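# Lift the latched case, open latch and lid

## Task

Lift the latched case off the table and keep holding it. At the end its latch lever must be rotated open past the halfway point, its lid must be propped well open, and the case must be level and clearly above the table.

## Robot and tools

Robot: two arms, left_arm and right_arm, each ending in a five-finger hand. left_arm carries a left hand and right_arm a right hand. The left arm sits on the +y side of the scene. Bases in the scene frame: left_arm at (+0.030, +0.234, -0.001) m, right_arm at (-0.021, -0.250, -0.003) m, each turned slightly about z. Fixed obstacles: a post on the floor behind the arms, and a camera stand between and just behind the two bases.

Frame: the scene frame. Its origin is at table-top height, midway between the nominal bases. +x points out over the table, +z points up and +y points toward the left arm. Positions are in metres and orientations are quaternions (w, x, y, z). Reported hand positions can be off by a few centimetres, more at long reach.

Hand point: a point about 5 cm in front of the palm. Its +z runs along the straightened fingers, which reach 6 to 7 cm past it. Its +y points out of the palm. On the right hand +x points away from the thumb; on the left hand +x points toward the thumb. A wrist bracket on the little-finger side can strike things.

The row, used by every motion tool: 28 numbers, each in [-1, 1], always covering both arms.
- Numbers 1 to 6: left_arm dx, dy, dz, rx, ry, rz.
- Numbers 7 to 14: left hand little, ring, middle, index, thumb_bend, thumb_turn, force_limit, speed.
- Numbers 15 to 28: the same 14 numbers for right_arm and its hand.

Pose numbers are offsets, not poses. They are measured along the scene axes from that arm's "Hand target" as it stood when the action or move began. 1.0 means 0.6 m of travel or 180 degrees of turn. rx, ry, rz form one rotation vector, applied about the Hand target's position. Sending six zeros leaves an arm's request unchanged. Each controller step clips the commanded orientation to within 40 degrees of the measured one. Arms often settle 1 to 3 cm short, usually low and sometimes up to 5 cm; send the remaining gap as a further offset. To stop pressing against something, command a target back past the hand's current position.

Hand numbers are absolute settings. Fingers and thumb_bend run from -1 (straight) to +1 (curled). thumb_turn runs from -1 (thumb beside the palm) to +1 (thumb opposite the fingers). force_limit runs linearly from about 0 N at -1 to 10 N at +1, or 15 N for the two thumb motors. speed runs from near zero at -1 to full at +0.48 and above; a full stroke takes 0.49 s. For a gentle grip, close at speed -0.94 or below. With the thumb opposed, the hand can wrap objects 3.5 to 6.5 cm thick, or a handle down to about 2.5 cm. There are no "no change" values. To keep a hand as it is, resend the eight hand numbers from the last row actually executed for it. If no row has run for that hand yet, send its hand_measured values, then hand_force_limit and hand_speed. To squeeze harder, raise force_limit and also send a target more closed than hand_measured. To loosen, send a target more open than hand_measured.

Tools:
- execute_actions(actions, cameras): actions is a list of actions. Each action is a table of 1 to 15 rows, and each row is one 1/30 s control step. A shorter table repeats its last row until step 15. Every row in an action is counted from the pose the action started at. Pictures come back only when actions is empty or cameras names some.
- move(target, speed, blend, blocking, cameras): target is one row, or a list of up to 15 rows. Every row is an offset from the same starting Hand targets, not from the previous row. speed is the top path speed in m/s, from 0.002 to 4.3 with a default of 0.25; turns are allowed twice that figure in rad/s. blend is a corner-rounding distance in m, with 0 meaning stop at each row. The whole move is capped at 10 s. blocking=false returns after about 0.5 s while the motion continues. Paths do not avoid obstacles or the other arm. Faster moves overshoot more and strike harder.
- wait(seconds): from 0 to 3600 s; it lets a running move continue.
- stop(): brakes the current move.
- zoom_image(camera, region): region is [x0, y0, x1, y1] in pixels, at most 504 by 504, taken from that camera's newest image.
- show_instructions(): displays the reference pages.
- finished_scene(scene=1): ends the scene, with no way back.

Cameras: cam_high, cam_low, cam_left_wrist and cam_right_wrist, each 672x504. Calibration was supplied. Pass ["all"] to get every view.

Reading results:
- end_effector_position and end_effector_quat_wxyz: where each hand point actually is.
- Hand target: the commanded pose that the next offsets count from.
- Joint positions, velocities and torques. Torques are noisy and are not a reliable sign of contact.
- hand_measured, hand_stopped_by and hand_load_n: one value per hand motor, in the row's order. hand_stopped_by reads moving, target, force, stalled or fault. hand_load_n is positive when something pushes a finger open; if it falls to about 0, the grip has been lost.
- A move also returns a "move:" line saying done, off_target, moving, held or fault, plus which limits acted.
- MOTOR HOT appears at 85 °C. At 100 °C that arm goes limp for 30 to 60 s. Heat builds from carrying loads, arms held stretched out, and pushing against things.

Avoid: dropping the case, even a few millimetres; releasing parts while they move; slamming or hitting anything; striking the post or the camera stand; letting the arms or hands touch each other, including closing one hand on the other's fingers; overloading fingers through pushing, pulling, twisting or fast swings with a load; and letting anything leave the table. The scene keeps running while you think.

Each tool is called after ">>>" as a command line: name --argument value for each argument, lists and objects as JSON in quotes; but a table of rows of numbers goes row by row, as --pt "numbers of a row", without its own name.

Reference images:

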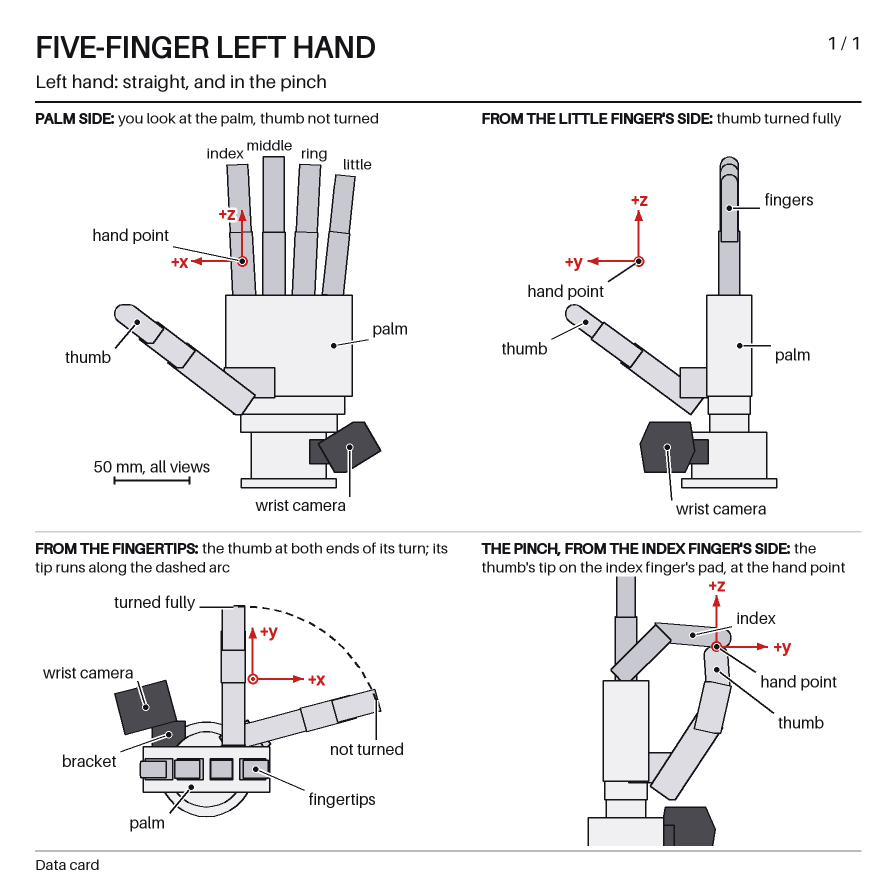

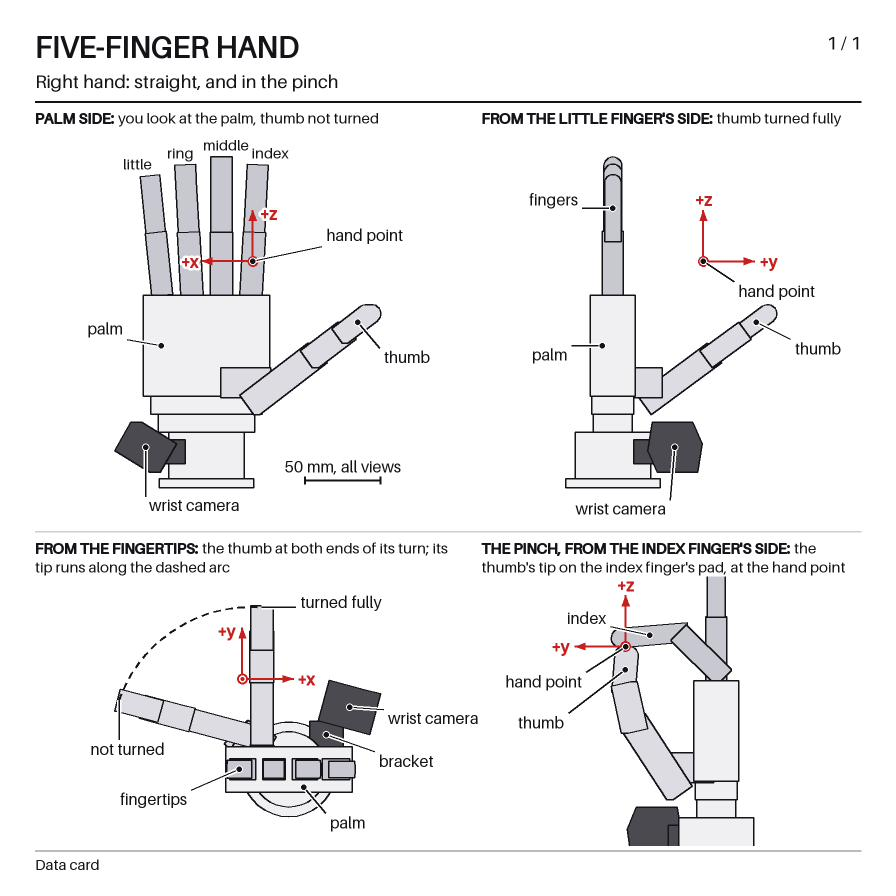

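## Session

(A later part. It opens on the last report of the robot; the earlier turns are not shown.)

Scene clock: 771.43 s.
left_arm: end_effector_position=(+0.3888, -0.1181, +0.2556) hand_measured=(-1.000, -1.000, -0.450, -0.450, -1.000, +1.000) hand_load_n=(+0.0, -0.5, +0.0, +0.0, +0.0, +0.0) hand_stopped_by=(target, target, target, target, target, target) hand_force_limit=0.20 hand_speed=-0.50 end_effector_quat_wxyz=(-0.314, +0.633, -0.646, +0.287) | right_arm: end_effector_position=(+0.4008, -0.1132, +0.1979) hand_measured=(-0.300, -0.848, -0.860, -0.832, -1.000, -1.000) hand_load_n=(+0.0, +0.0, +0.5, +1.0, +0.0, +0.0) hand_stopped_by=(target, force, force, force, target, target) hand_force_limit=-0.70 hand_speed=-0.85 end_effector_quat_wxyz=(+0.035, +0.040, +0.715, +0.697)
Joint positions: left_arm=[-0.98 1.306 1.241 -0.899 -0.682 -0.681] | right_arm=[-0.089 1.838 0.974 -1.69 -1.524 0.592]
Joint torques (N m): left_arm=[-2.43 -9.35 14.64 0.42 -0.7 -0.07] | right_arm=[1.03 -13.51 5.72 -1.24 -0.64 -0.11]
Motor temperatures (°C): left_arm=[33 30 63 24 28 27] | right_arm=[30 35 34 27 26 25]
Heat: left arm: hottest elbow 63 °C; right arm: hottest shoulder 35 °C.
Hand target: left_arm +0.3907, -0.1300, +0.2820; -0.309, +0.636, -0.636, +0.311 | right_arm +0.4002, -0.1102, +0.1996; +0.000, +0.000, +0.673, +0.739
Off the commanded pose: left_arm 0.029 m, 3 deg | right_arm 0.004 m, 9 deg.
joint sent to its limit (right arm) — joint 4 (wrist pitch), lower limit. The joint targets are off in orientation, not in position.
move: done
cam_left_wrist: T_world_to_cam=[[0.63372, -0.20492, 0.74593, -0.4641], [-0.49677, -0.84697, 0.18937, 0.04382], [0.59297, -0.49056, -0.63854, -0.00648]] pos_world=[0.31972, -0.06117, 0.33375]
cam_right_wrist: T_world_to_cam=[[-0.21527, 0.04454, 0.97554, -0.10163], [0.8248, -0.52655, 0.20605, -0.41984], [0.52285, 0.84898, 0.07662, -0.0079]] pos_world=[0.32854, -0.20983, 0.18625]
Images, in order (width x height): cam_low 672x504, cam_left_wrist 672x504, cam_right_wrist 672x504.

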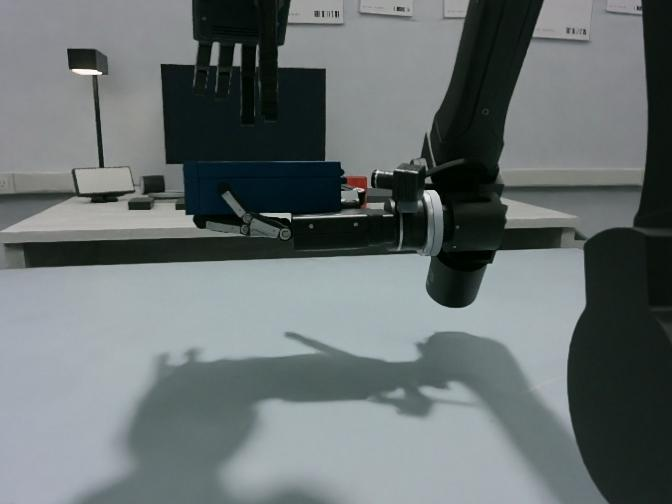

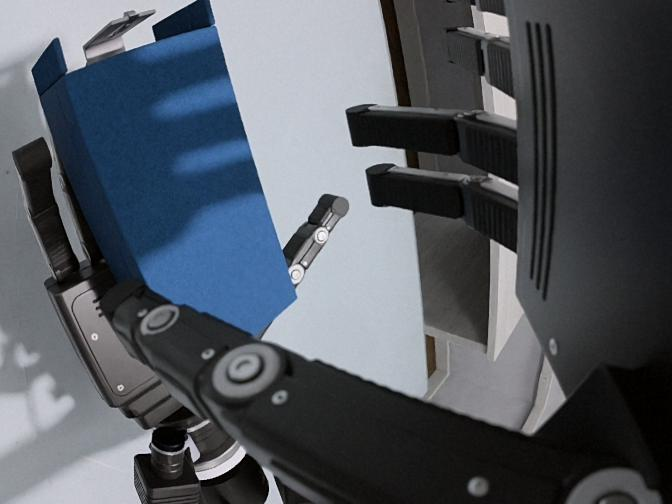

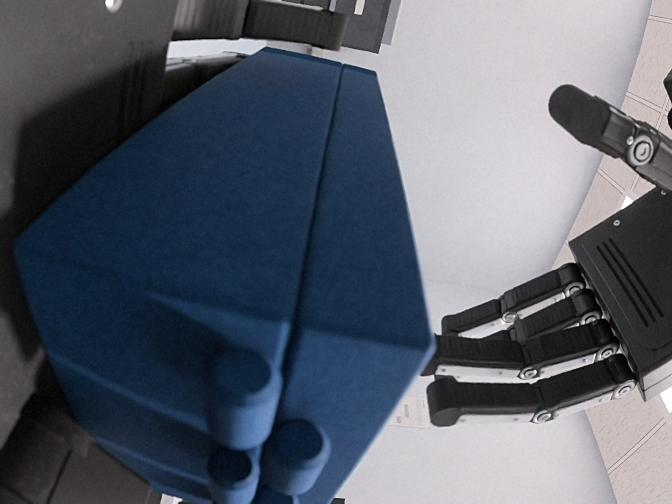

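>>> move --target '[0,0,0,0,0,0,-1,-1,-0.45,-0.45,-1,1,0.2,-0.5,0,0,0,0,0,0,-0.3,-0.6,-0.6,-0.6,-0.6,-1,-0.7,-0.8]' --cameras '["cam_low","cam_right_wrist","cam_left_wrist"]'

Scene clock: 776.47 s.
left_arm: end_effector_position=(+0.3888, -0.1181, +0.2556) hand_measured=(-1.000, -1.000, -0.450, -0.450, -1.000, +1.000) hand_load_n=(+0.0, +0.0, +0.0, +0.0, +0.0, +0.0) hand_stopped_by=(target, target, target, target, target, target) hand_force_limit=0.20 hand_speed=-0.50 end_effector_quat_wxyz=(-0.314, +0.633, -0.646, +0.287) | right_arm: end_effector_position=(+0.4008, -0.1132, +0.1979) hand_measured=(-0.300, -0.848, -0.860, -0.832, -0.600, -1.000) hand_load_n=(+0.0, +0.5, +0.0, +1.5, +0.0, +0.0) hand_stopped_by=(target, force, force, force, target, target) hand_force_limit=-0.70 hand_speed=-0.80 end_effector_quat_wxyz=(+0.035, +0.040, +0.715, +0.697)
Joint positions: left_arm=[-0.98 1.306 1.241 -0.899 -0.682 -0.681] | right_arm=[-0.089 1.838 0.974 -1.69 -1.524 0.592]
Joint torques (N m): left_arm=[-2.26 -9.35 14.63 0.44 -0.7 -0.07] | right_arm=[1.2 -13.45 5.74 -1.31 -0.62 -0.08]
Motor temperatures (°C): left_arm=[33 30 64 24 28 27] | right_arm=[30 35 34 27 26 25]
Heat: left arm: hottest elbow 64 °C; right arm: hottest shoulder 35 °C.
Hand target: left_arm +0.3907, -0.1300, +0.2820; -0.309, +0.636, -0.636, +0.311 | right_arm +0.4002, -0.1102, +0.1996; +0.000, +0.000, +0.673, +0.739
Off the commanded pose: left_arm 0.029 m, 3 deg | right_arm 0.004 m, 9 deg.
joint sent to its limit (right arm) — joint 4 (wrist pitch), lower limit. The joint targets are off in orientation, not in position.
move: done
cam_left_wrist: T_world_to_cam=[[0.63372, -0.20492, 0.74593, -0.4641], [-0.49677, -0.84697, 0.18937, 0.04382], [0.59297, -0.49056, -0.63854, -0.00648]] pos_world=[0.31972, -0.06117, 0.33375]
cam_right_wrist: T_world_to_cam=[[-0.21527, 0.04454, 0.97554, -0.10163], [0.8248, -0.52655, 0.20605, -0.41984], [0.52285, 0.84898, 0.07662, -0.0079]] pos_world=[0.32854, -0.20983, 0.18625]
Images, in order (width x height): cam_low 672x504, cam_left_wrist 672x504, cam_right_wrist 672x504.

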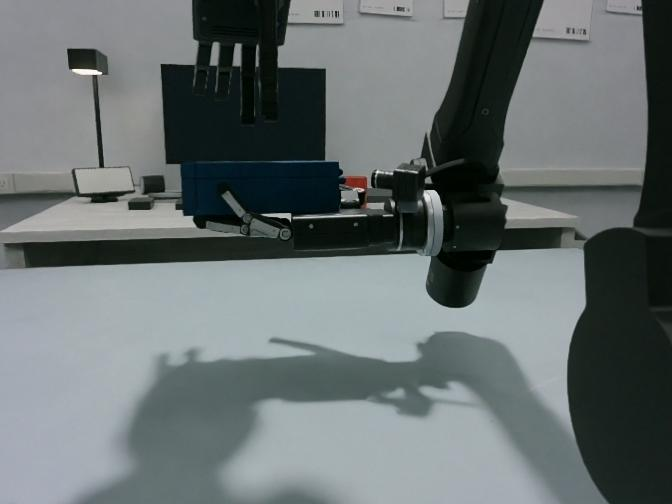

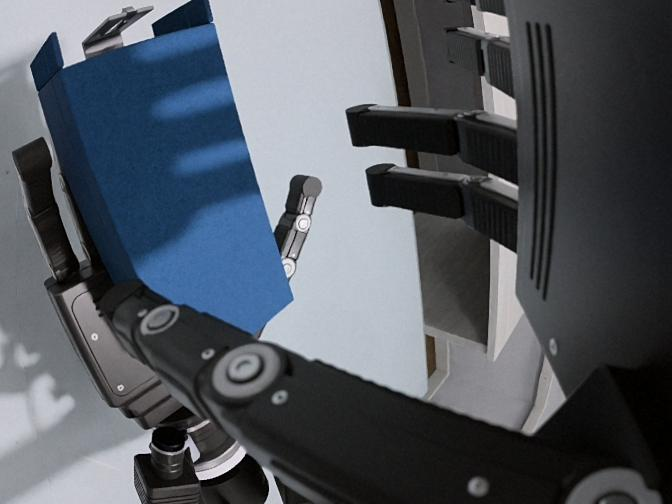

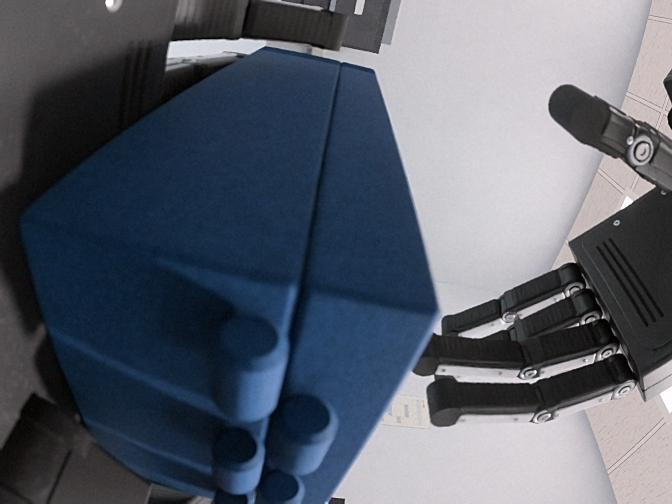

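>>> move --target '[0,0,0,0,0,0,-1,-1,-0.45,-0.45,-1,1,0.2,-0.5,0,0,0,0,0,0,-0.3,-0.6,-0.6,-0.6,-0.35,-1,-0.7,-0.85]' --cameras '["cam_low","cam_right_wrist","cam_left_wrist"]'

Scene clock: 781.23 s.
left_arm: end_effector_position=(+0.3888, -0.1181, +0.2556) hand_measured=(-1.000, -1.000, -0.450, -0.450, -1.000, +1.000) hand_load_n=(+0.0, +0.0, +0.0, +0.0, +0.0, +0.0) hand_stopped_by=(target, target, target, target, target, target) hand_force_limit=0.20 hand_speed=-0.50 end_effector_quat_wxyz=(-0.314, +0.633, -0.646, +0.287) | right_arm: end_effector_position=(+0.4008, -0.1132, +0.1979) hand_measured=(-0.300, -0.848, -0.860, -0.832, -0.350, -1.000) hand_load_n=(+0.0, +0.5, +0.0, +1.0, +0.0, +0.0) hand_stopped_by=(target, force, force, force, target, target) hand_force_limit=-0.70 hand_speed=-0.85 end_effector_quat_wxyz=(+0.035, +0.040, +0.715, +0.697)
Joint positions: left_arm=[-0.98 1.306 1.241 -0.899 -0.682 -0.681] | right_arm=[-0.089 1.838 0.974 -1.69 -1.524 0.592]
Joint torques (N m): left_arm=[-2.2 -9.41 14.63 0.4 -0.69 -0.07] | right_arm=[0.97 -13.33 5.76 -1.24 -0.62 -0.09]
Motor temperatures (°C): left_arm=[33 30 66 24 28 27] | right_arm=[30 35 34 27 26 25]
Heat: left arm: hottest elbow 66 °C; right arm: hottest shoulder 35 °C.
Hand target: left_arm +0.3907, -0.1300, +0.2820; -0.309, +0.636, -0.636, +0.311 | right_arm +0.4002, -0.1102, +0.1996; +0.000, +0.000, +0.673, +0.739
Off the commanded pose: left_arm 0.029 m, 3 deg | right_arm 0.004 m, 9 deg.
joint sent to its limit (right arm) — joint 4 (wrist pitch), lower limit. The joint targets are off in orientation, not in position.
move: done
cam_left_wrist: T_world_to_cam=[[0.63372, -0.20492, 0.74593, -0.4641], [-0.49677, -0.84697, 0.18937, 0.04382], [0.59297, -0.49056, -0.63854, -0.00648]] pos_world=[0.31972, -0.06117, 0.33375]
cam_right_wrist: T_world_to_cam=[[-0.21527, 0.04454, 0.97554, -0.10163], [0.8248, -0.52655, 0.20605, -0.41984], [0.52285, 0.84898, 0.07662, -0.0079]] pos_world=[0.32854, -0.20983, 0.18625]
Images, in order (width x height): cam_low 672x504, cam_left_wrist 672x504, cam_right_wrist 672x504.

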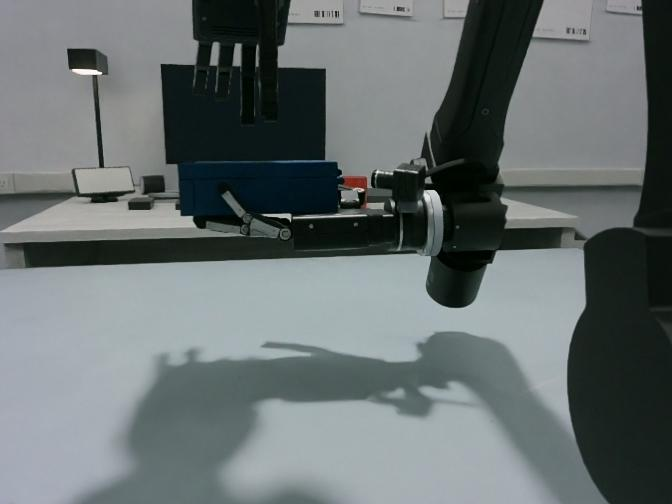

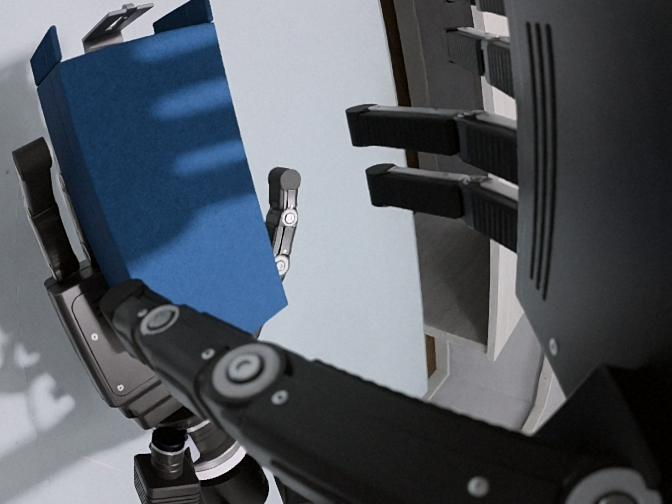

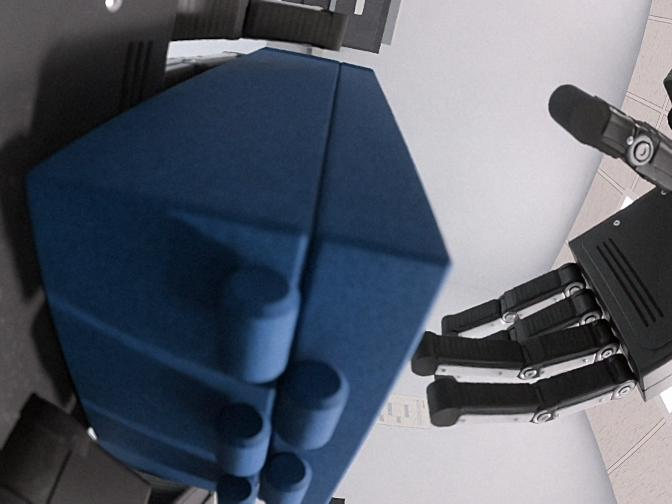

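>>> move --target '[0,0,0,0,0,0,-1,-1,-0.45,-0.45,-1,1,0.2,-0.5,0,0,0,0,0,0,-0.3,-0.6,-0.6,-0.6,-0.1,-1,-0.6,-0.85]' --cameras '["cam_low","cam_right_wrist","cam_left_wrist"]'

Scene clock: 784.40 s.
left_arm: end_effector_position=(+0.3888, -0.1181, +0.2556) hand_measured=(-1.000, -1.000, -0.450, -0.450, -1.000, +1.000) hand_load_n=(+0.0, +0.0, +0.0, +0.0, +0.0, +0.0) hand_stopped_by=(target, target, target, target, target, target) hand_force_limit=0.20 hand_speed=-0.50 end_effector_quat_wxyz=(-0.314, +0.633, -0.646, +0.287) | right_arm: end_effector_position=(+0.4008, -0.1132, +0.1979) hand_measured=(-0.300, -0.848, -0.860, -0.832, -0.100, -1.000) hand_load_n=(+0.0, +0.5, +0.0, +1.5, +0.0, +0.0) hand_stopped_by=(target, force, force, force, target, target) hand_force_limit=-0.60 hand_speed=-0.85 end_effector_quat_wxyz=(+0.035, +0.040, +0.715, +0.697)
Joint positions: left_arm=[-0.98 1.306 1.241 -0.899 -0.682 -0.681] | right_arm=[-0.089 1.838 0.974 -1.69 -1.524 0.592]
Joint torques (N m): left_arm=[-2.2 -9.35 14.64 0.42 -0.7 -0.07] | right_arm=[1.26 -13.39 5.64 -1.22 -0.62 -0.1]
Motor temperatures (°C): left_arm=[33 30 66 24 28 27] | right_arm=[30 35 34 27 26 25]
Heat: left arm: hottest elbow 66 °C; right arm: hottest shoulder 35 °C.
Hand target: left_arm +0.3907, -0.1300, +0.2820; -0.309, +0.636, -0.636, +0.311 | right_arm +0.4002, -0.1102, +0.1996; +0.000, +0.000, +0.673, +0.739
Off the commanded pose: left_arm 0.029 m, 3 deg | right_arm 0.004 m, 9 deg.
joint sent to its limit (right arm) — joint 4 (wrist pitch), lower limit. The joint targets are off in orientation, not in position.
move: done
cam_left_wrist: T_world_to_cam=[[0.63372, -0.20492, 0.74593, -0.4641], [-0.49677, -0.84697, 0.18937, 0.04382], [0.59297, -0.49056, -0.63854, -0.00648]] pos_world=[0.31972, -0.06117, 0.33375]
cam_right_wrist: T_world_to_cam=[[-0.21527, 0.04454, 0.97554, -0.10163], [0.8248, -0.52655, 0.20605, -0.41984], [0.52285, 0.84898, 0.07662, -0.0079]] pos_world=[0.32854, -0.20983, 0.18625]
Images, in order (width x height): cam_low 672x504, cam_left_wrist 672x504, cam_right_wrist 672x504.

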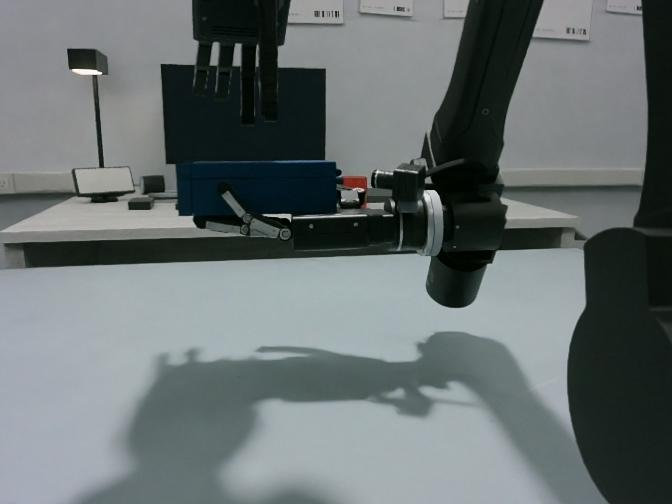

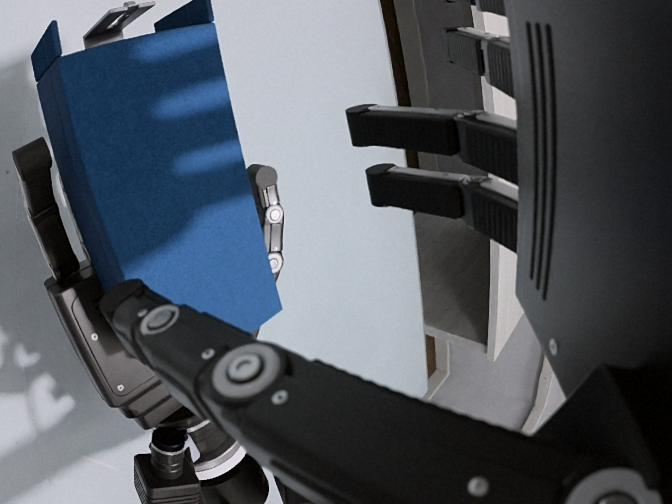

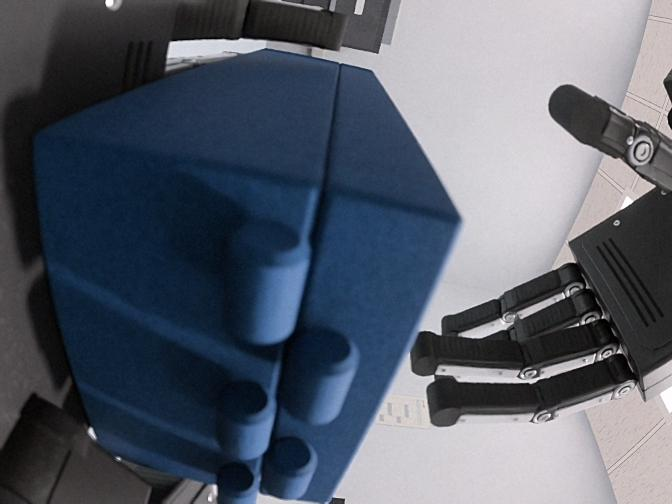

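>>> move --target '[0,0,0,0,0,0,-1,-1,-0.45,-0.45,-1,1,0.2,-0.5,0,0,0,0,0,0,-0.3,-0.6,-0.6,-0.6,0.1,-1,-0.6,-0.85]' --cameras '["cam_low","cam_right_wrist","cam_left_wrist"]'

Scene clock: 788.77 s.
left_arm: end_effector_position=(+0.3888, -0.1181, +0.2556) hand_measured=(-1.000, -1.000, -0.450, -0.450, -1.000, +1.000) hand_load_n=(+0.0, +0.0, +0.0, +0.0, +0.0, +0.0) hand_stopped_by=(target, target, target, target, target, target) hand_force_limit=0.20 hand_speed=-0.50 end_effector_quat_wxyz=(-0.314, +0.633, -0.646, +0.287) | right_arm: end_effector_position=(+0.4008, -0.1132, +0.1979) hand_measured=(-0.300, -0.848, -0.860, -0.832, +0.100, -1.000) hand_load_n=(+0.0, +0.5, +0.0, +1.0, +0.0, +0.0) hand_stopped_by=(target, force, force, force, target, target) hand_force_limit=-0.60 hand_speed=-0.85 end_effector_quat_wxyz=(+0.035, +0.040, +0.715, +0.697)
Joint positions: left_arm=[-0.98 1.306 1.241 -0.899 -0.682 -0.681] | right_arm=[-0.089 1.838 0.974 -1.69 -1.524 0.592]
Joint torques (N m): left_arm=[-2.26 -9.41 14.65 0.43 -0.7 -0.07] | right_arm=[1.49 -13.33 5.74 -1.31 -0.63 -0.09]
Motor temperatures (°C): left_arm=[33 30 67 24 28 27] | right_arm=[30 35 34 27 26 25]
Heat: left arm: hottest elbow 67 °C; right arm: hottest shoulder 35 °C.
Hand target: left_arm +0.3907, -0.1300, +0.2820; -0.309, +0.636, -0.636, +0.311 | right_arm +0.4002, -0.1102, +0.1996; +0.000, +0.000, +0.673, +0.739
Off the commanded pose: left_arm 0.029 m, 3 deg | right_arm 0.004 m, 9 deg.
joint sent to its limit (right arm) — joint 4 (wrist pitch), lower limit. The joint targets are off in orientation, not in position.
move: done
cam_left_wrist: T_world_to_cam=[[0.63372, -0.20492, 0.74593, -0.4641], [-0.49677, -0.84697, 0.18937, 0.04382], [0.59297, -0.49056, -0.63854, -0.00648]] pos_world=[0.31972, -0.06117, 0.33375]
cam_right_wrist: T_world_to_cam=[[-0.21527, 0.04454, 0.97554, -0.10163], [0.8248, -0.52655, 0.20605, -0.41984], [0.52285, 0.84898, 0.07662, -0.0079]] pos_world=[0.32854, -0.20983, 0.18625]
Images, in order (width x height): cam_low 672x504, cam_left_wrist 672x504, cam_right_wrist 672x504.

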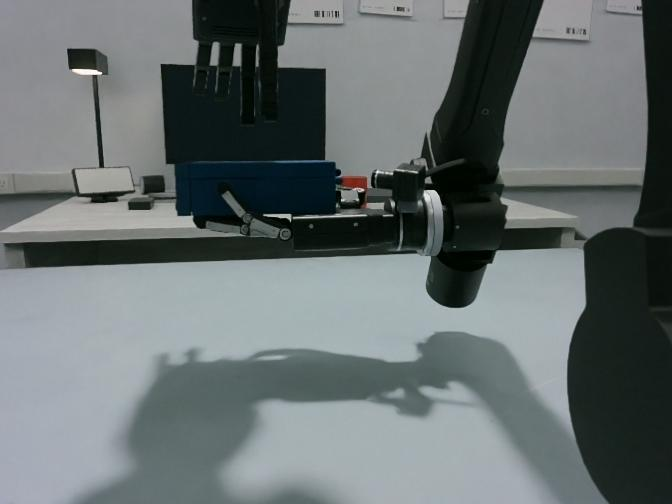

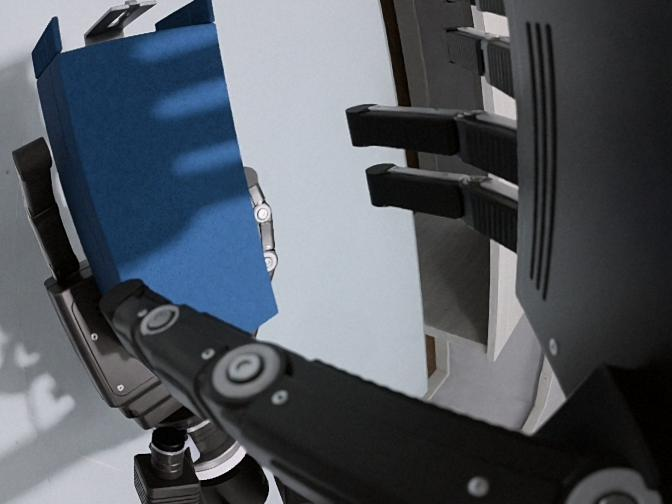

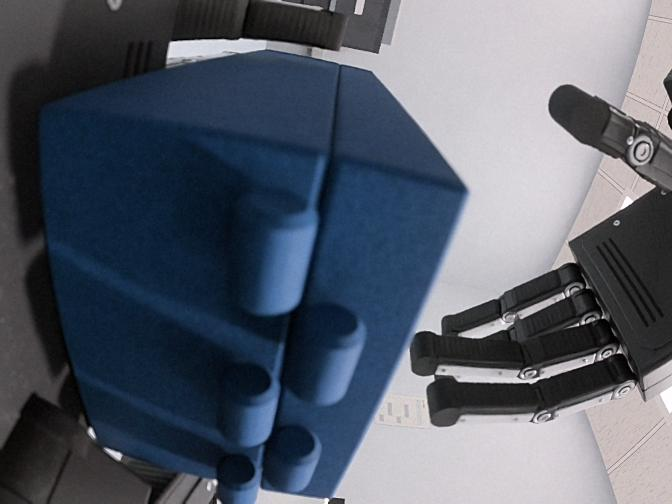

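>>> move --pt "0 0.2 0 0 0 0 -1 -1 -0.45 -0.45 -1 1 0.2 -0.5 0 0 0 0 0 0 -0.3 -0.6 -0.6 -0.6 0.5 -1 -0.6 -0.88" --speed 0.1 --cameras '["cam_low","cam_right_wrist","cam_left_wrist"]'

Scene clock: 796.60 s.
left_arm: end_effector_position=(+0.3890, -0.0146, +0.2835) hand_measured=(-1.000, -1.000, -0.450, -0.450, -1.000, +1.000) hand_load_n=(+0.0, +0.0, +0.0, +0.0, +0.0, +0.0) hand_stopped_by=(target, target, target, target, target, target) hand_force_limit=0.20 hand_speed=-0.50 end_effector_quat_wxyz=(-0.307, +0.637, -0.636, +0.310) | right_arm: end_effector_position=(+0.4008, -0.1132, +0.1979) hand_measured=(-0.300, -0.848, -0.860, -0.832, +0.438, -1.000) hand_load_n=(+0.0, +0.0, +0.0, +1.5, +3.0, +0.0) hand_stopped_by=(target, force, force, force, force, target) hand_force_limit=-0.60 hand_speed=-0.88 end_effector_quat_wxyz=(+0.035, +0.040, +0.715, +0.697)
Joint positions: left_arm=[-0.782 1.054 1.087 -0.842 -0.545 -0.503] | right_arm=[-0.089 1.838 0.974 -1.69 -1.524 0.592]
Joint torques (N m): left_arm=[-0.32 -6.01 10.32 1.32 -0.26 0.13] | right_arm=[1.38 -13.45 5.74 -1.37 -0.62 -0.08]
Motor temperatures (°C): left_arm=[33 30 68 24 28 27] | right_arm=[30 35 34 27 26 25]
Heat: left arm: hottest elbow 68 °C; right arm: hottest shoulder 35 °C.
Hand target: left_arm +0.3907, -0.0100, +0.2822; -0.309, +0.636, -0.635, +0.311 | right_arm +0.4002, -0.1102, +0.1996; +0.000, +0.000, +0.673, +0.739
Off the commanded pose: left_arm 0.005 m, 0 deg | right_arm 0.004 m, 9 deg.
joint sent to its limit (right arm) — joint 4 (wrist pitch), lower limit. The joint targets are off in orientation, not in position.
move: done
cam_left_wrist: T_world_to_cam=[[0.61502, -0.17039, 0.76988, -0.46287], [-0.50298, -0.83671, 0.21662, 0.12115], [0.60726, -0.52046, -0.6003, 0.04516]] pos_world=[0.31818, 0.046, 0.35722]
cam_right_wrist: T_world_to_cam=[[-0.21527, 0.04454, 0.97554, -0.10163], [0.8248, -0.52655, 0.20605, -0.41984], [0.52285, 0.84898, 0.07662, -0.0079]] pos_world=[0.32854, -0.20983, 0.18625]
Images, in order (width x height): cam_low 672x504, cam_left_wrist 672x504, cam_right_wrist 672x504.

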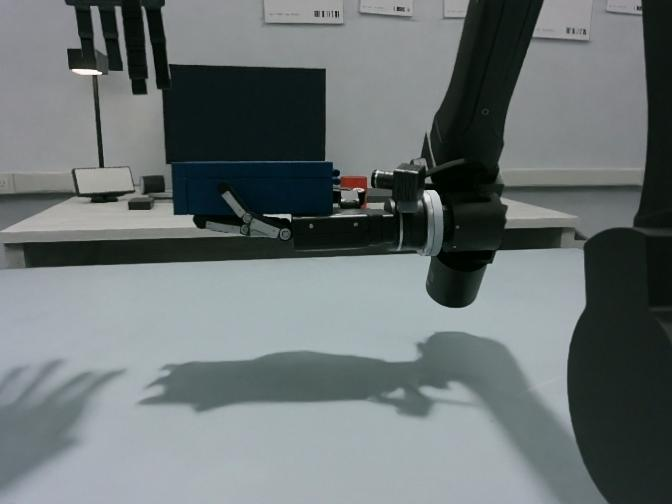

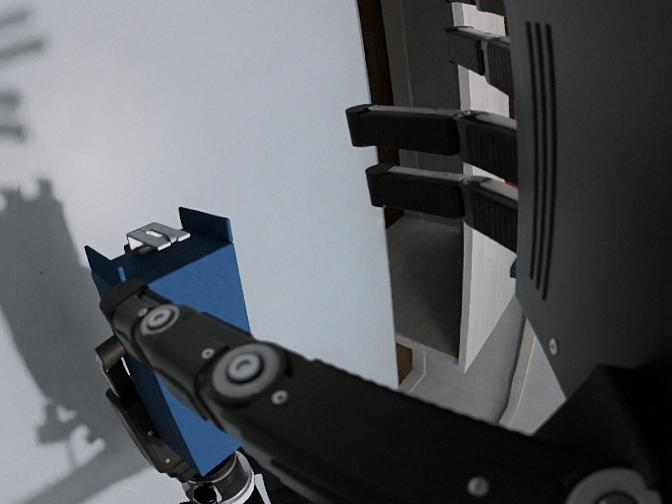

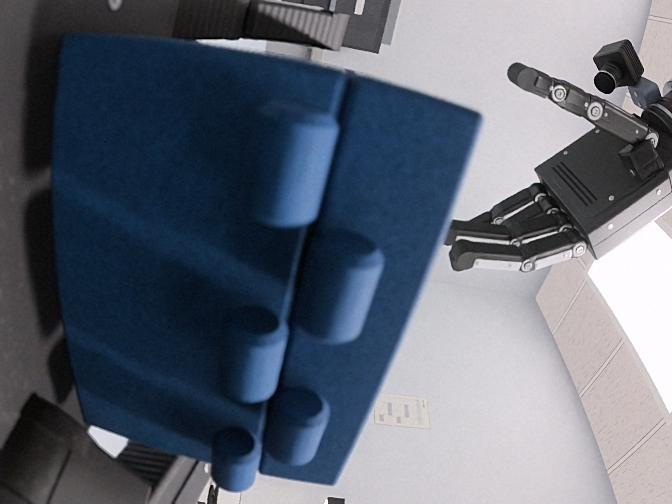

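>>> zoom_image --camera "cam_left_wrist" --region '[80, 195, 260, 355]'

>>> zoom_image --camera "cam_left_wrist" --region '[110, 210, 210, 270]'

Scaled by 2.800 from the camera's image (finer frame: 960x720).

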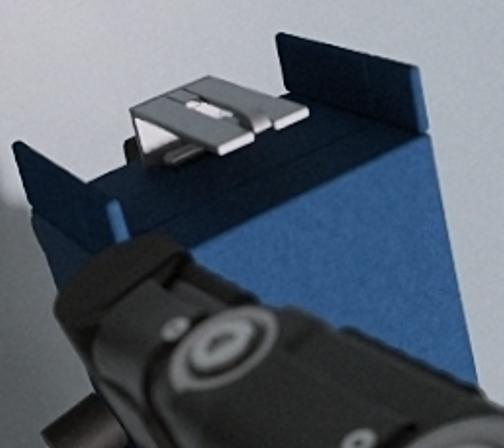

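Scaled by 5.040 from the camera's image (finer frame: 960x720).

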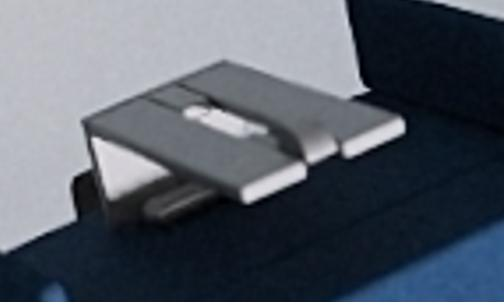

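>>> move --pt "-0.01 0.217 0.063 0.246 0.212 -0.503 1 1 1 -1 -1 -1 0.2 0.2 0 0 0 0 0 0 -0.3 -0.6 -0.6 -0.6 0.5 -1 -0.6 -0.88" --speed 0.3 --cameras '["cam_high","cam_left_wrist","cam_low"]'

Scene clock: 855.13 s.
left_arm: end_effector_position=(+0.3807, +0.1213, +0.3109) hand_measured=(+1.000, +1.000, +1.000, -1.000, -1.000, -1.000) hand_load_n=(+0.0, +0.0, +0.0, +0.0, +0.0, +0.0) hand_stopped_by=(target, target, target, target, target, target) hand_force_limit=0.20 hand_speed=0.20 end_effector_quat_wxyz=(+0.032, +0.063, +0.997, -0.009) | right_arm: end_effector_position=(+0.4008, -0.1132, +0.1979) hand_measured=(-0.300, -0.848, -0.860, -0.832, +0.438, -1.000) hand_load_n=(+0.0, +0.5, +0.0, +1.0, +3.0, +0.0) hand_stopped_by=(target, force, force, force, force, target) hand_force_limit=-0.60 hand_speed=-0.88 end_effector_quat_wxyz=(+0.035, +0.040, +0.715, +0.697)
Joint positions: left_arm=[-0.499 1.388 1.565 -1.682 -0.007 1.255] | right_arm=[-0.089 1.838 0.974 -1.69 -1.524 0.592]
Joint torques (N m): left_arm=[-1.44 -9.11 11.89 -0.25 -0.26 0.16] | right_arm=[0.91 -13.27 5.71 -1.24 -0.63 -0.11]
Motor temperatures (°C): left_arm=[33 29 62 24 28 27] | right_arm=[29 35 34 27 26 25]
Heat: left arm: hottest elbow 62 °C; right arm: hottest shoulder 35 °C.
Hand target: left_arm +0.3847, +0.1202, +0.3199; +0.001, +0.071, +0.998, +0.000 | right_arm +0.4002, -0.1102, +0.1996; +0.000, +0.000, +0.673, +0.739
Off the commanded pose: left_arm 0.010 m, 4 deg | right_arm 0.004 m, 9 deg.
joint sent to its limit (left arm) — joint 4 (wrist pitch), lower limit. The joint targets are off in orientation, not in position.
joint sent to its limit (right arm) — joint 4 (wrist pitch), lower limit. The joint targets are off in orientation, not in position.
move: off_target (left_arm)
cam_left_wrist: T_world_to_cam=[[-0.29528, -0.9554, -0.0047, 0.22693], [-0.84462, 0.25873, 0.4687, 0.14362], [-0.44658, 0.14236, -0.88334, 0.54617]] pos_world=[0.43222, 0.10189, 0.4162]
Images, in order (width x height): cam_high 672x504, cam_low 672x504, cam_left_wrist 672x504.

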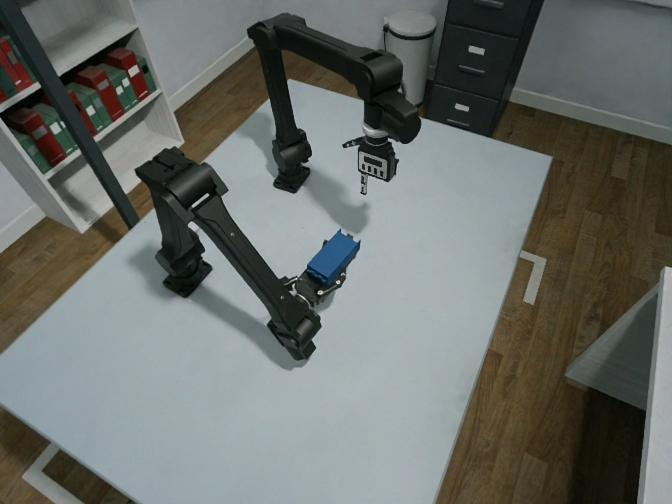

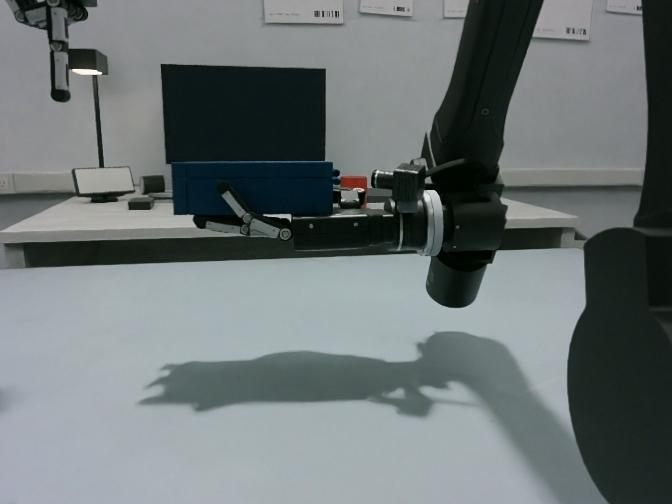

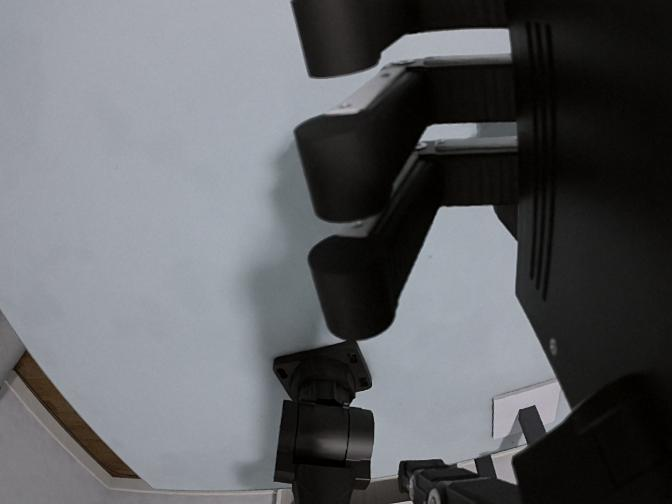

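>>> move --pt "0.006 -0.15 0 0 0 0 1 1 1 -1 -1 -1 0.2 0.2 0 0 0 0 0 0 -0.3 -0.6 -0.6 -0.6 0.5 -1 -0.6 -0.88" --pt "0.006 -0.169 -0.05 0 0 0 1 1 1 -1 -1 -1 0.2 0.2 0 0 0 0 0 0 -0.3 -0.6 -0.6 -0.6 0.5 -1 -0.6 -0.88" --speed 0.15 --blend '[0.01,0]' --cameras '["cam_high","cam_left_wrist","cam_low","cam_right_wrist"]'

>>> zoom_image --camera "cam_high" --region '[290, 190, 390, 300]'

>>> zoom_image --camera "cam_low" --region '[100, 60, 400, 270]'

Scene clock: 865.27 s.
left_arm: end_effector_position=(+0.3845, +0.0289, +0.2834) hand_measured=(+1.000, +1.000, +1.000, -1.000, -1.000, -1.000) hand_load_n=(+0.0, +0.0, +0.0, +0.0, +0.0, +0.0) hand_stopped_by=(target, target, target, target, target, target) hand_force_limit=0.20 hand_speed=0.20 end_effector_quat_wxyz=(+0.001, +0.072, +0.997, +0.003) | right_arm: end_effector_position=(+0.4008, -0.1132, +0.1979) hand_measured=(-0.300, -0.848, -0.860, -0.832, +0.438, -1.000) hand_load_n=(+0.0, +0.0, +0.0, +1.0, +3.0, +0.0) hand_stopped_by=(target, force, force, force, force, target) hand_force_limit=-0.60 hand_speed=-0.88 end_effector_quat_wxyz=(+0.035, +0.040, +0.715, +0.697)
Joint positions: left_arm=[-0.678 1.555 1.666 -1.684 -0.005 1.094] | right_arm=[-0.089 1.838 0.974 -1.69 -1.524 0.592]
Joint torques (N m): left_arm=[-2.26 -10.4 12.83 -0.34 0.06 -0.09] | right_arm=[1.08 -13.27 5.71 -1.26 -0.65 -0.07]
Motor temperatures (°C): left_arm=[33 29 64 24 28 27] | right_arm=[29 35 34 27 26 25]
Heat: left arm: hottest elbow 64 °C; right arm: hottest shoulder 35 °C.
Hand target: left_arm +0.3883, +0.0188, +0.2898; +0.000, +0.070, +0.998, +0.000 | right_arm +0.4002, -0.1102, +0.1996; +0.000, +0.000, +0.673, +0.739
Off the commanded pose: left_arm 0.013 m, 0 deg | right_arm 0.004 m, 9 deg.
joint sent to its limit (left arm) — joint 4 (wrist pitch), lower limit. The joint targets still meet the commanded pose.
joint sent to its limit (right arm) — joint 4 (wrist pitch), lower limit. The joint targets are off in orientation, not in position.
move: off_target (left_arm)
cam_left_wrist: T_world_to_cam=[[-0.3129, -0.9497, -0.01254, 0.14846], [-0.80951, 0.25976, 0.52651, 0.15373], [-0.49678, 0.17489, -0.85007, 0.54557]] pos_world=[0.44193, 0.00564, 0.38469]
cam_right_wrist: T_world_to_cam=[[-0.21527, 0.04454, 0.97554, -0.10163], [0.8248, -0.52655, 0.20605, -0.41984], [0.52285, 0.84898, 0.07662, -0.0079]] pos_world=[0.32854, -0.20983, 0.18625]

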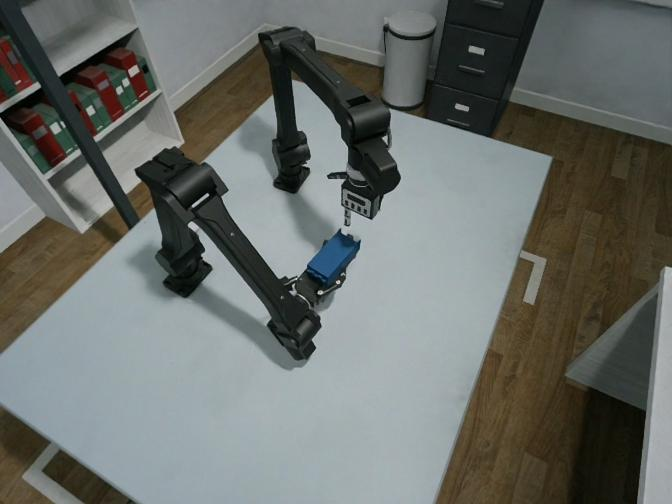

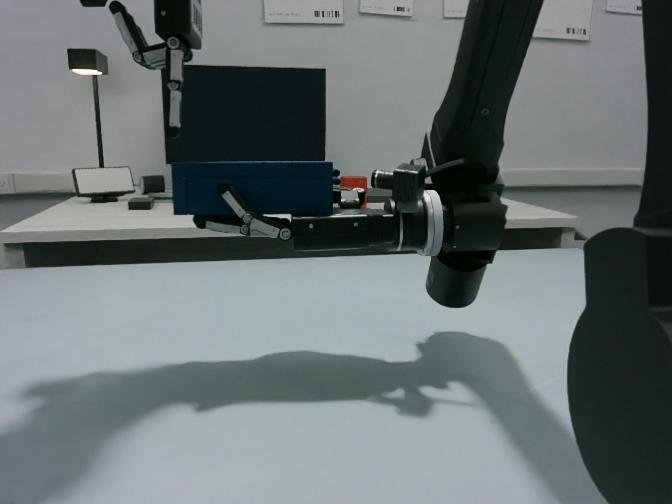

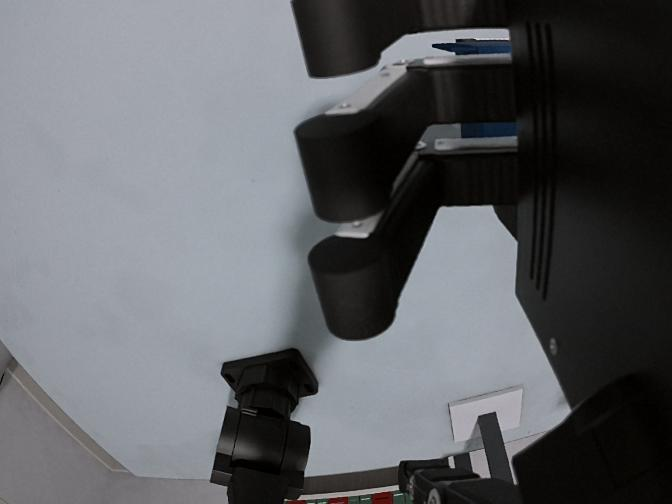

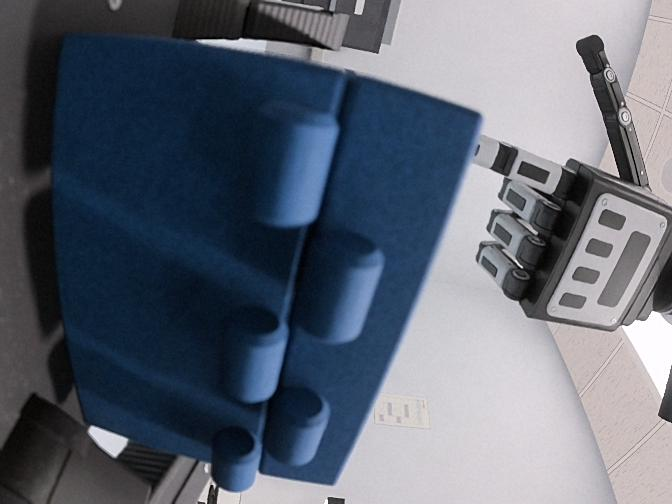

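Scaled by 4.582 from the camera's image (finer frame: 960x720).

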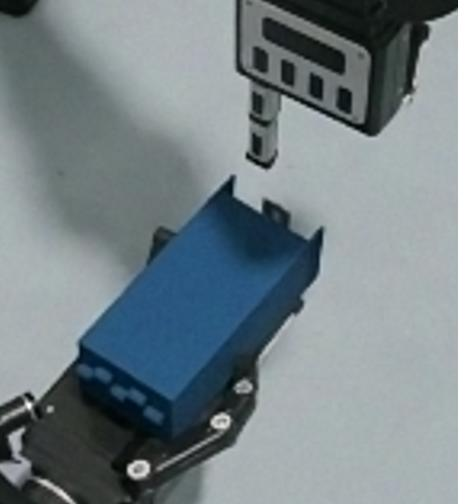

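Scaled by 1.680 from the camera's image (finer frame: 960x720).

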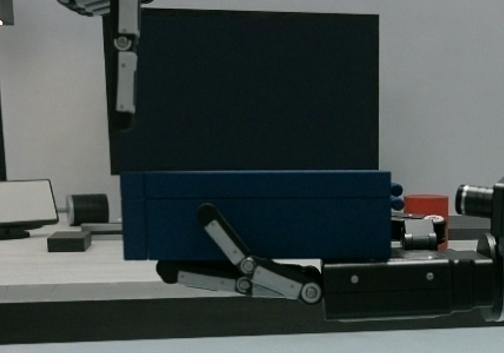

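>>> move --pt "0.022 -0.019 -0.005 0 0 0 1 1 1 -1 -1 -1 0.2 0.2 0 0 0 0 0 0 -0.3 -0.6 -0.6 -0.6 0.5 -1 -0.6 -0.88" --speed 0.05 --cameras '["cam_high","cam_low"]'

>>> zoom_image --camera "cam_high" --region '[320, 200, 380, 260]'

>>> zoom_image --camera "cam_low" --region '[140, 100, 260, 200]'

Scene clock: 895.57 s.
left_arm: end_effector_position=(+0.3952, +0.0198, +0.2820) hand_measured=(+1.000, +1.000, +1.000, -1.000, -1.000, -1.000) hand_load_n=(+0.0, +0.0, +0.0, +0.0, +0.0, +0.0) hand_stopped_by=(target, target, target, target, target, target) hand_force_limit=0.20 hand_speed=0.20 end_effector_quat_wxyz=(+0.002, +0.072, +0.997, +0.002) | right_arm: end_effector_position=(+0.4008, -0.1132, +0.1979) hand_measured=(-0.300, -0.848, -0.860, -0.832, +0.438, -1.000) hand_load_n=(+0.0, +0.0, +0.5, +1.5, +3.0, +0.0) hand_stopped_by=(target, force, force, force, force, target) hand_force_limit=-0.60 hand_speed=-0.88 end_effector_quat_wxyz=(+0.035, +0.040, +0.715, +0.697)
Joint positions: left_arm=[-0.68 1.59 1.704 -1.684 -0.005 1.09] | right_arm=[-0.089 1.838 0.974 -1.69 -1.524 0.592]
Joint torques (N m): left_arm=[-2.37 -10.17 13.24 -0.34 0.05 -0.09] | right_arm=[1.2 -12.98 5.75 -1.2 -0.63 -0.09]
Motor temperatures (°C): left_arm=[33 30 70 23 28 27] | right_arm=[29 35 34 27 26 25]
Heat: left arm: hottest elbow 70 °C; right arm: hottest shoulder 35 °C.
Hand target: left_arm +0.4015, +0.0074, +0.2868; +0.000, +0.070, +0.998, +0.000 | right_arm +0.4002, -0.1102, +0.1996; +0.000, +0.000, +0.673, +0.739
Off the commanded pose: left_arm 0.015 m, 0 deg | right_arm 0.004 m, 9 deg.
joint sent to its limit (left arm) — joint 4 (wrist pitch), lower limit. The joint targets still meet the commanded pose.
joint sent to its limit (right arm) — joint 4 (wrist pitch), lower limit. The joint targets are off in orientation, not in position.
move: off_target (left_arm)

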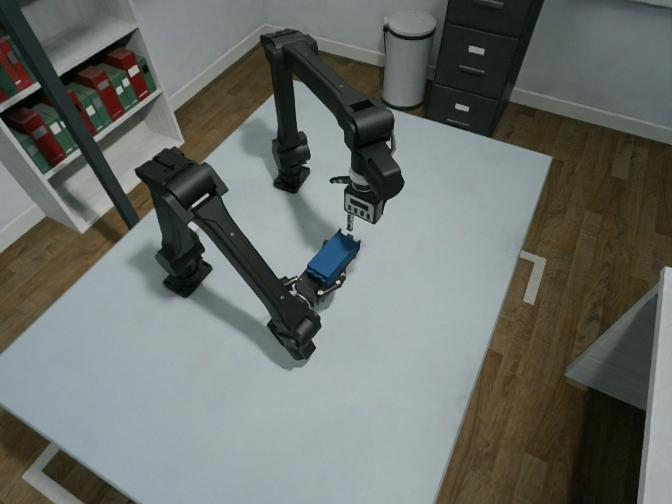

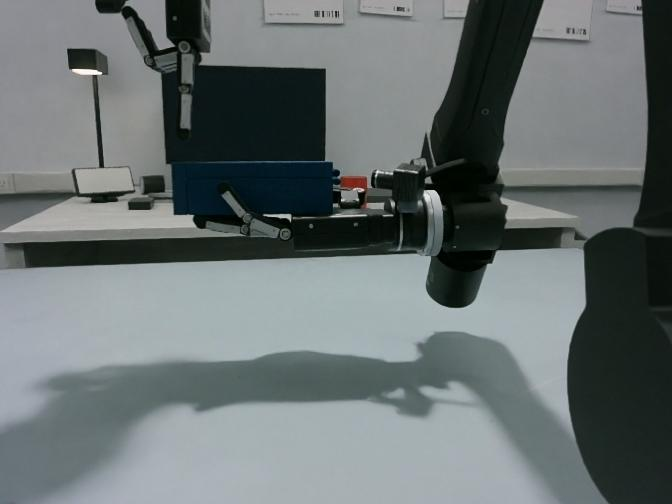

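Scaled by 8.400 from the camera's image (finer frame: 960x720).

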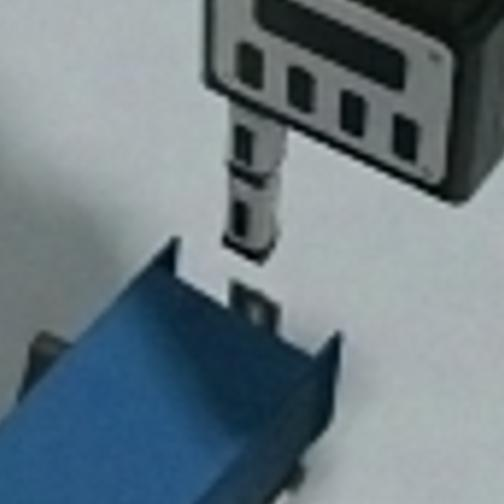

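Scaled by 4.200 from the camera's image (finer frame: 960x720).

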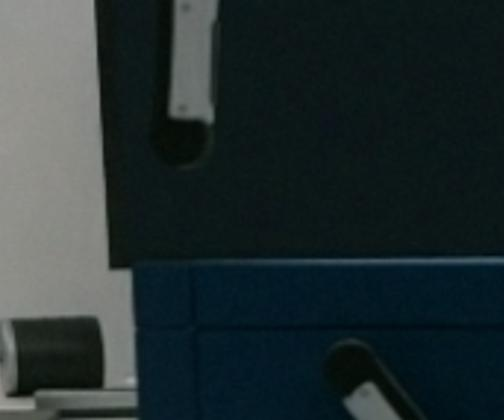

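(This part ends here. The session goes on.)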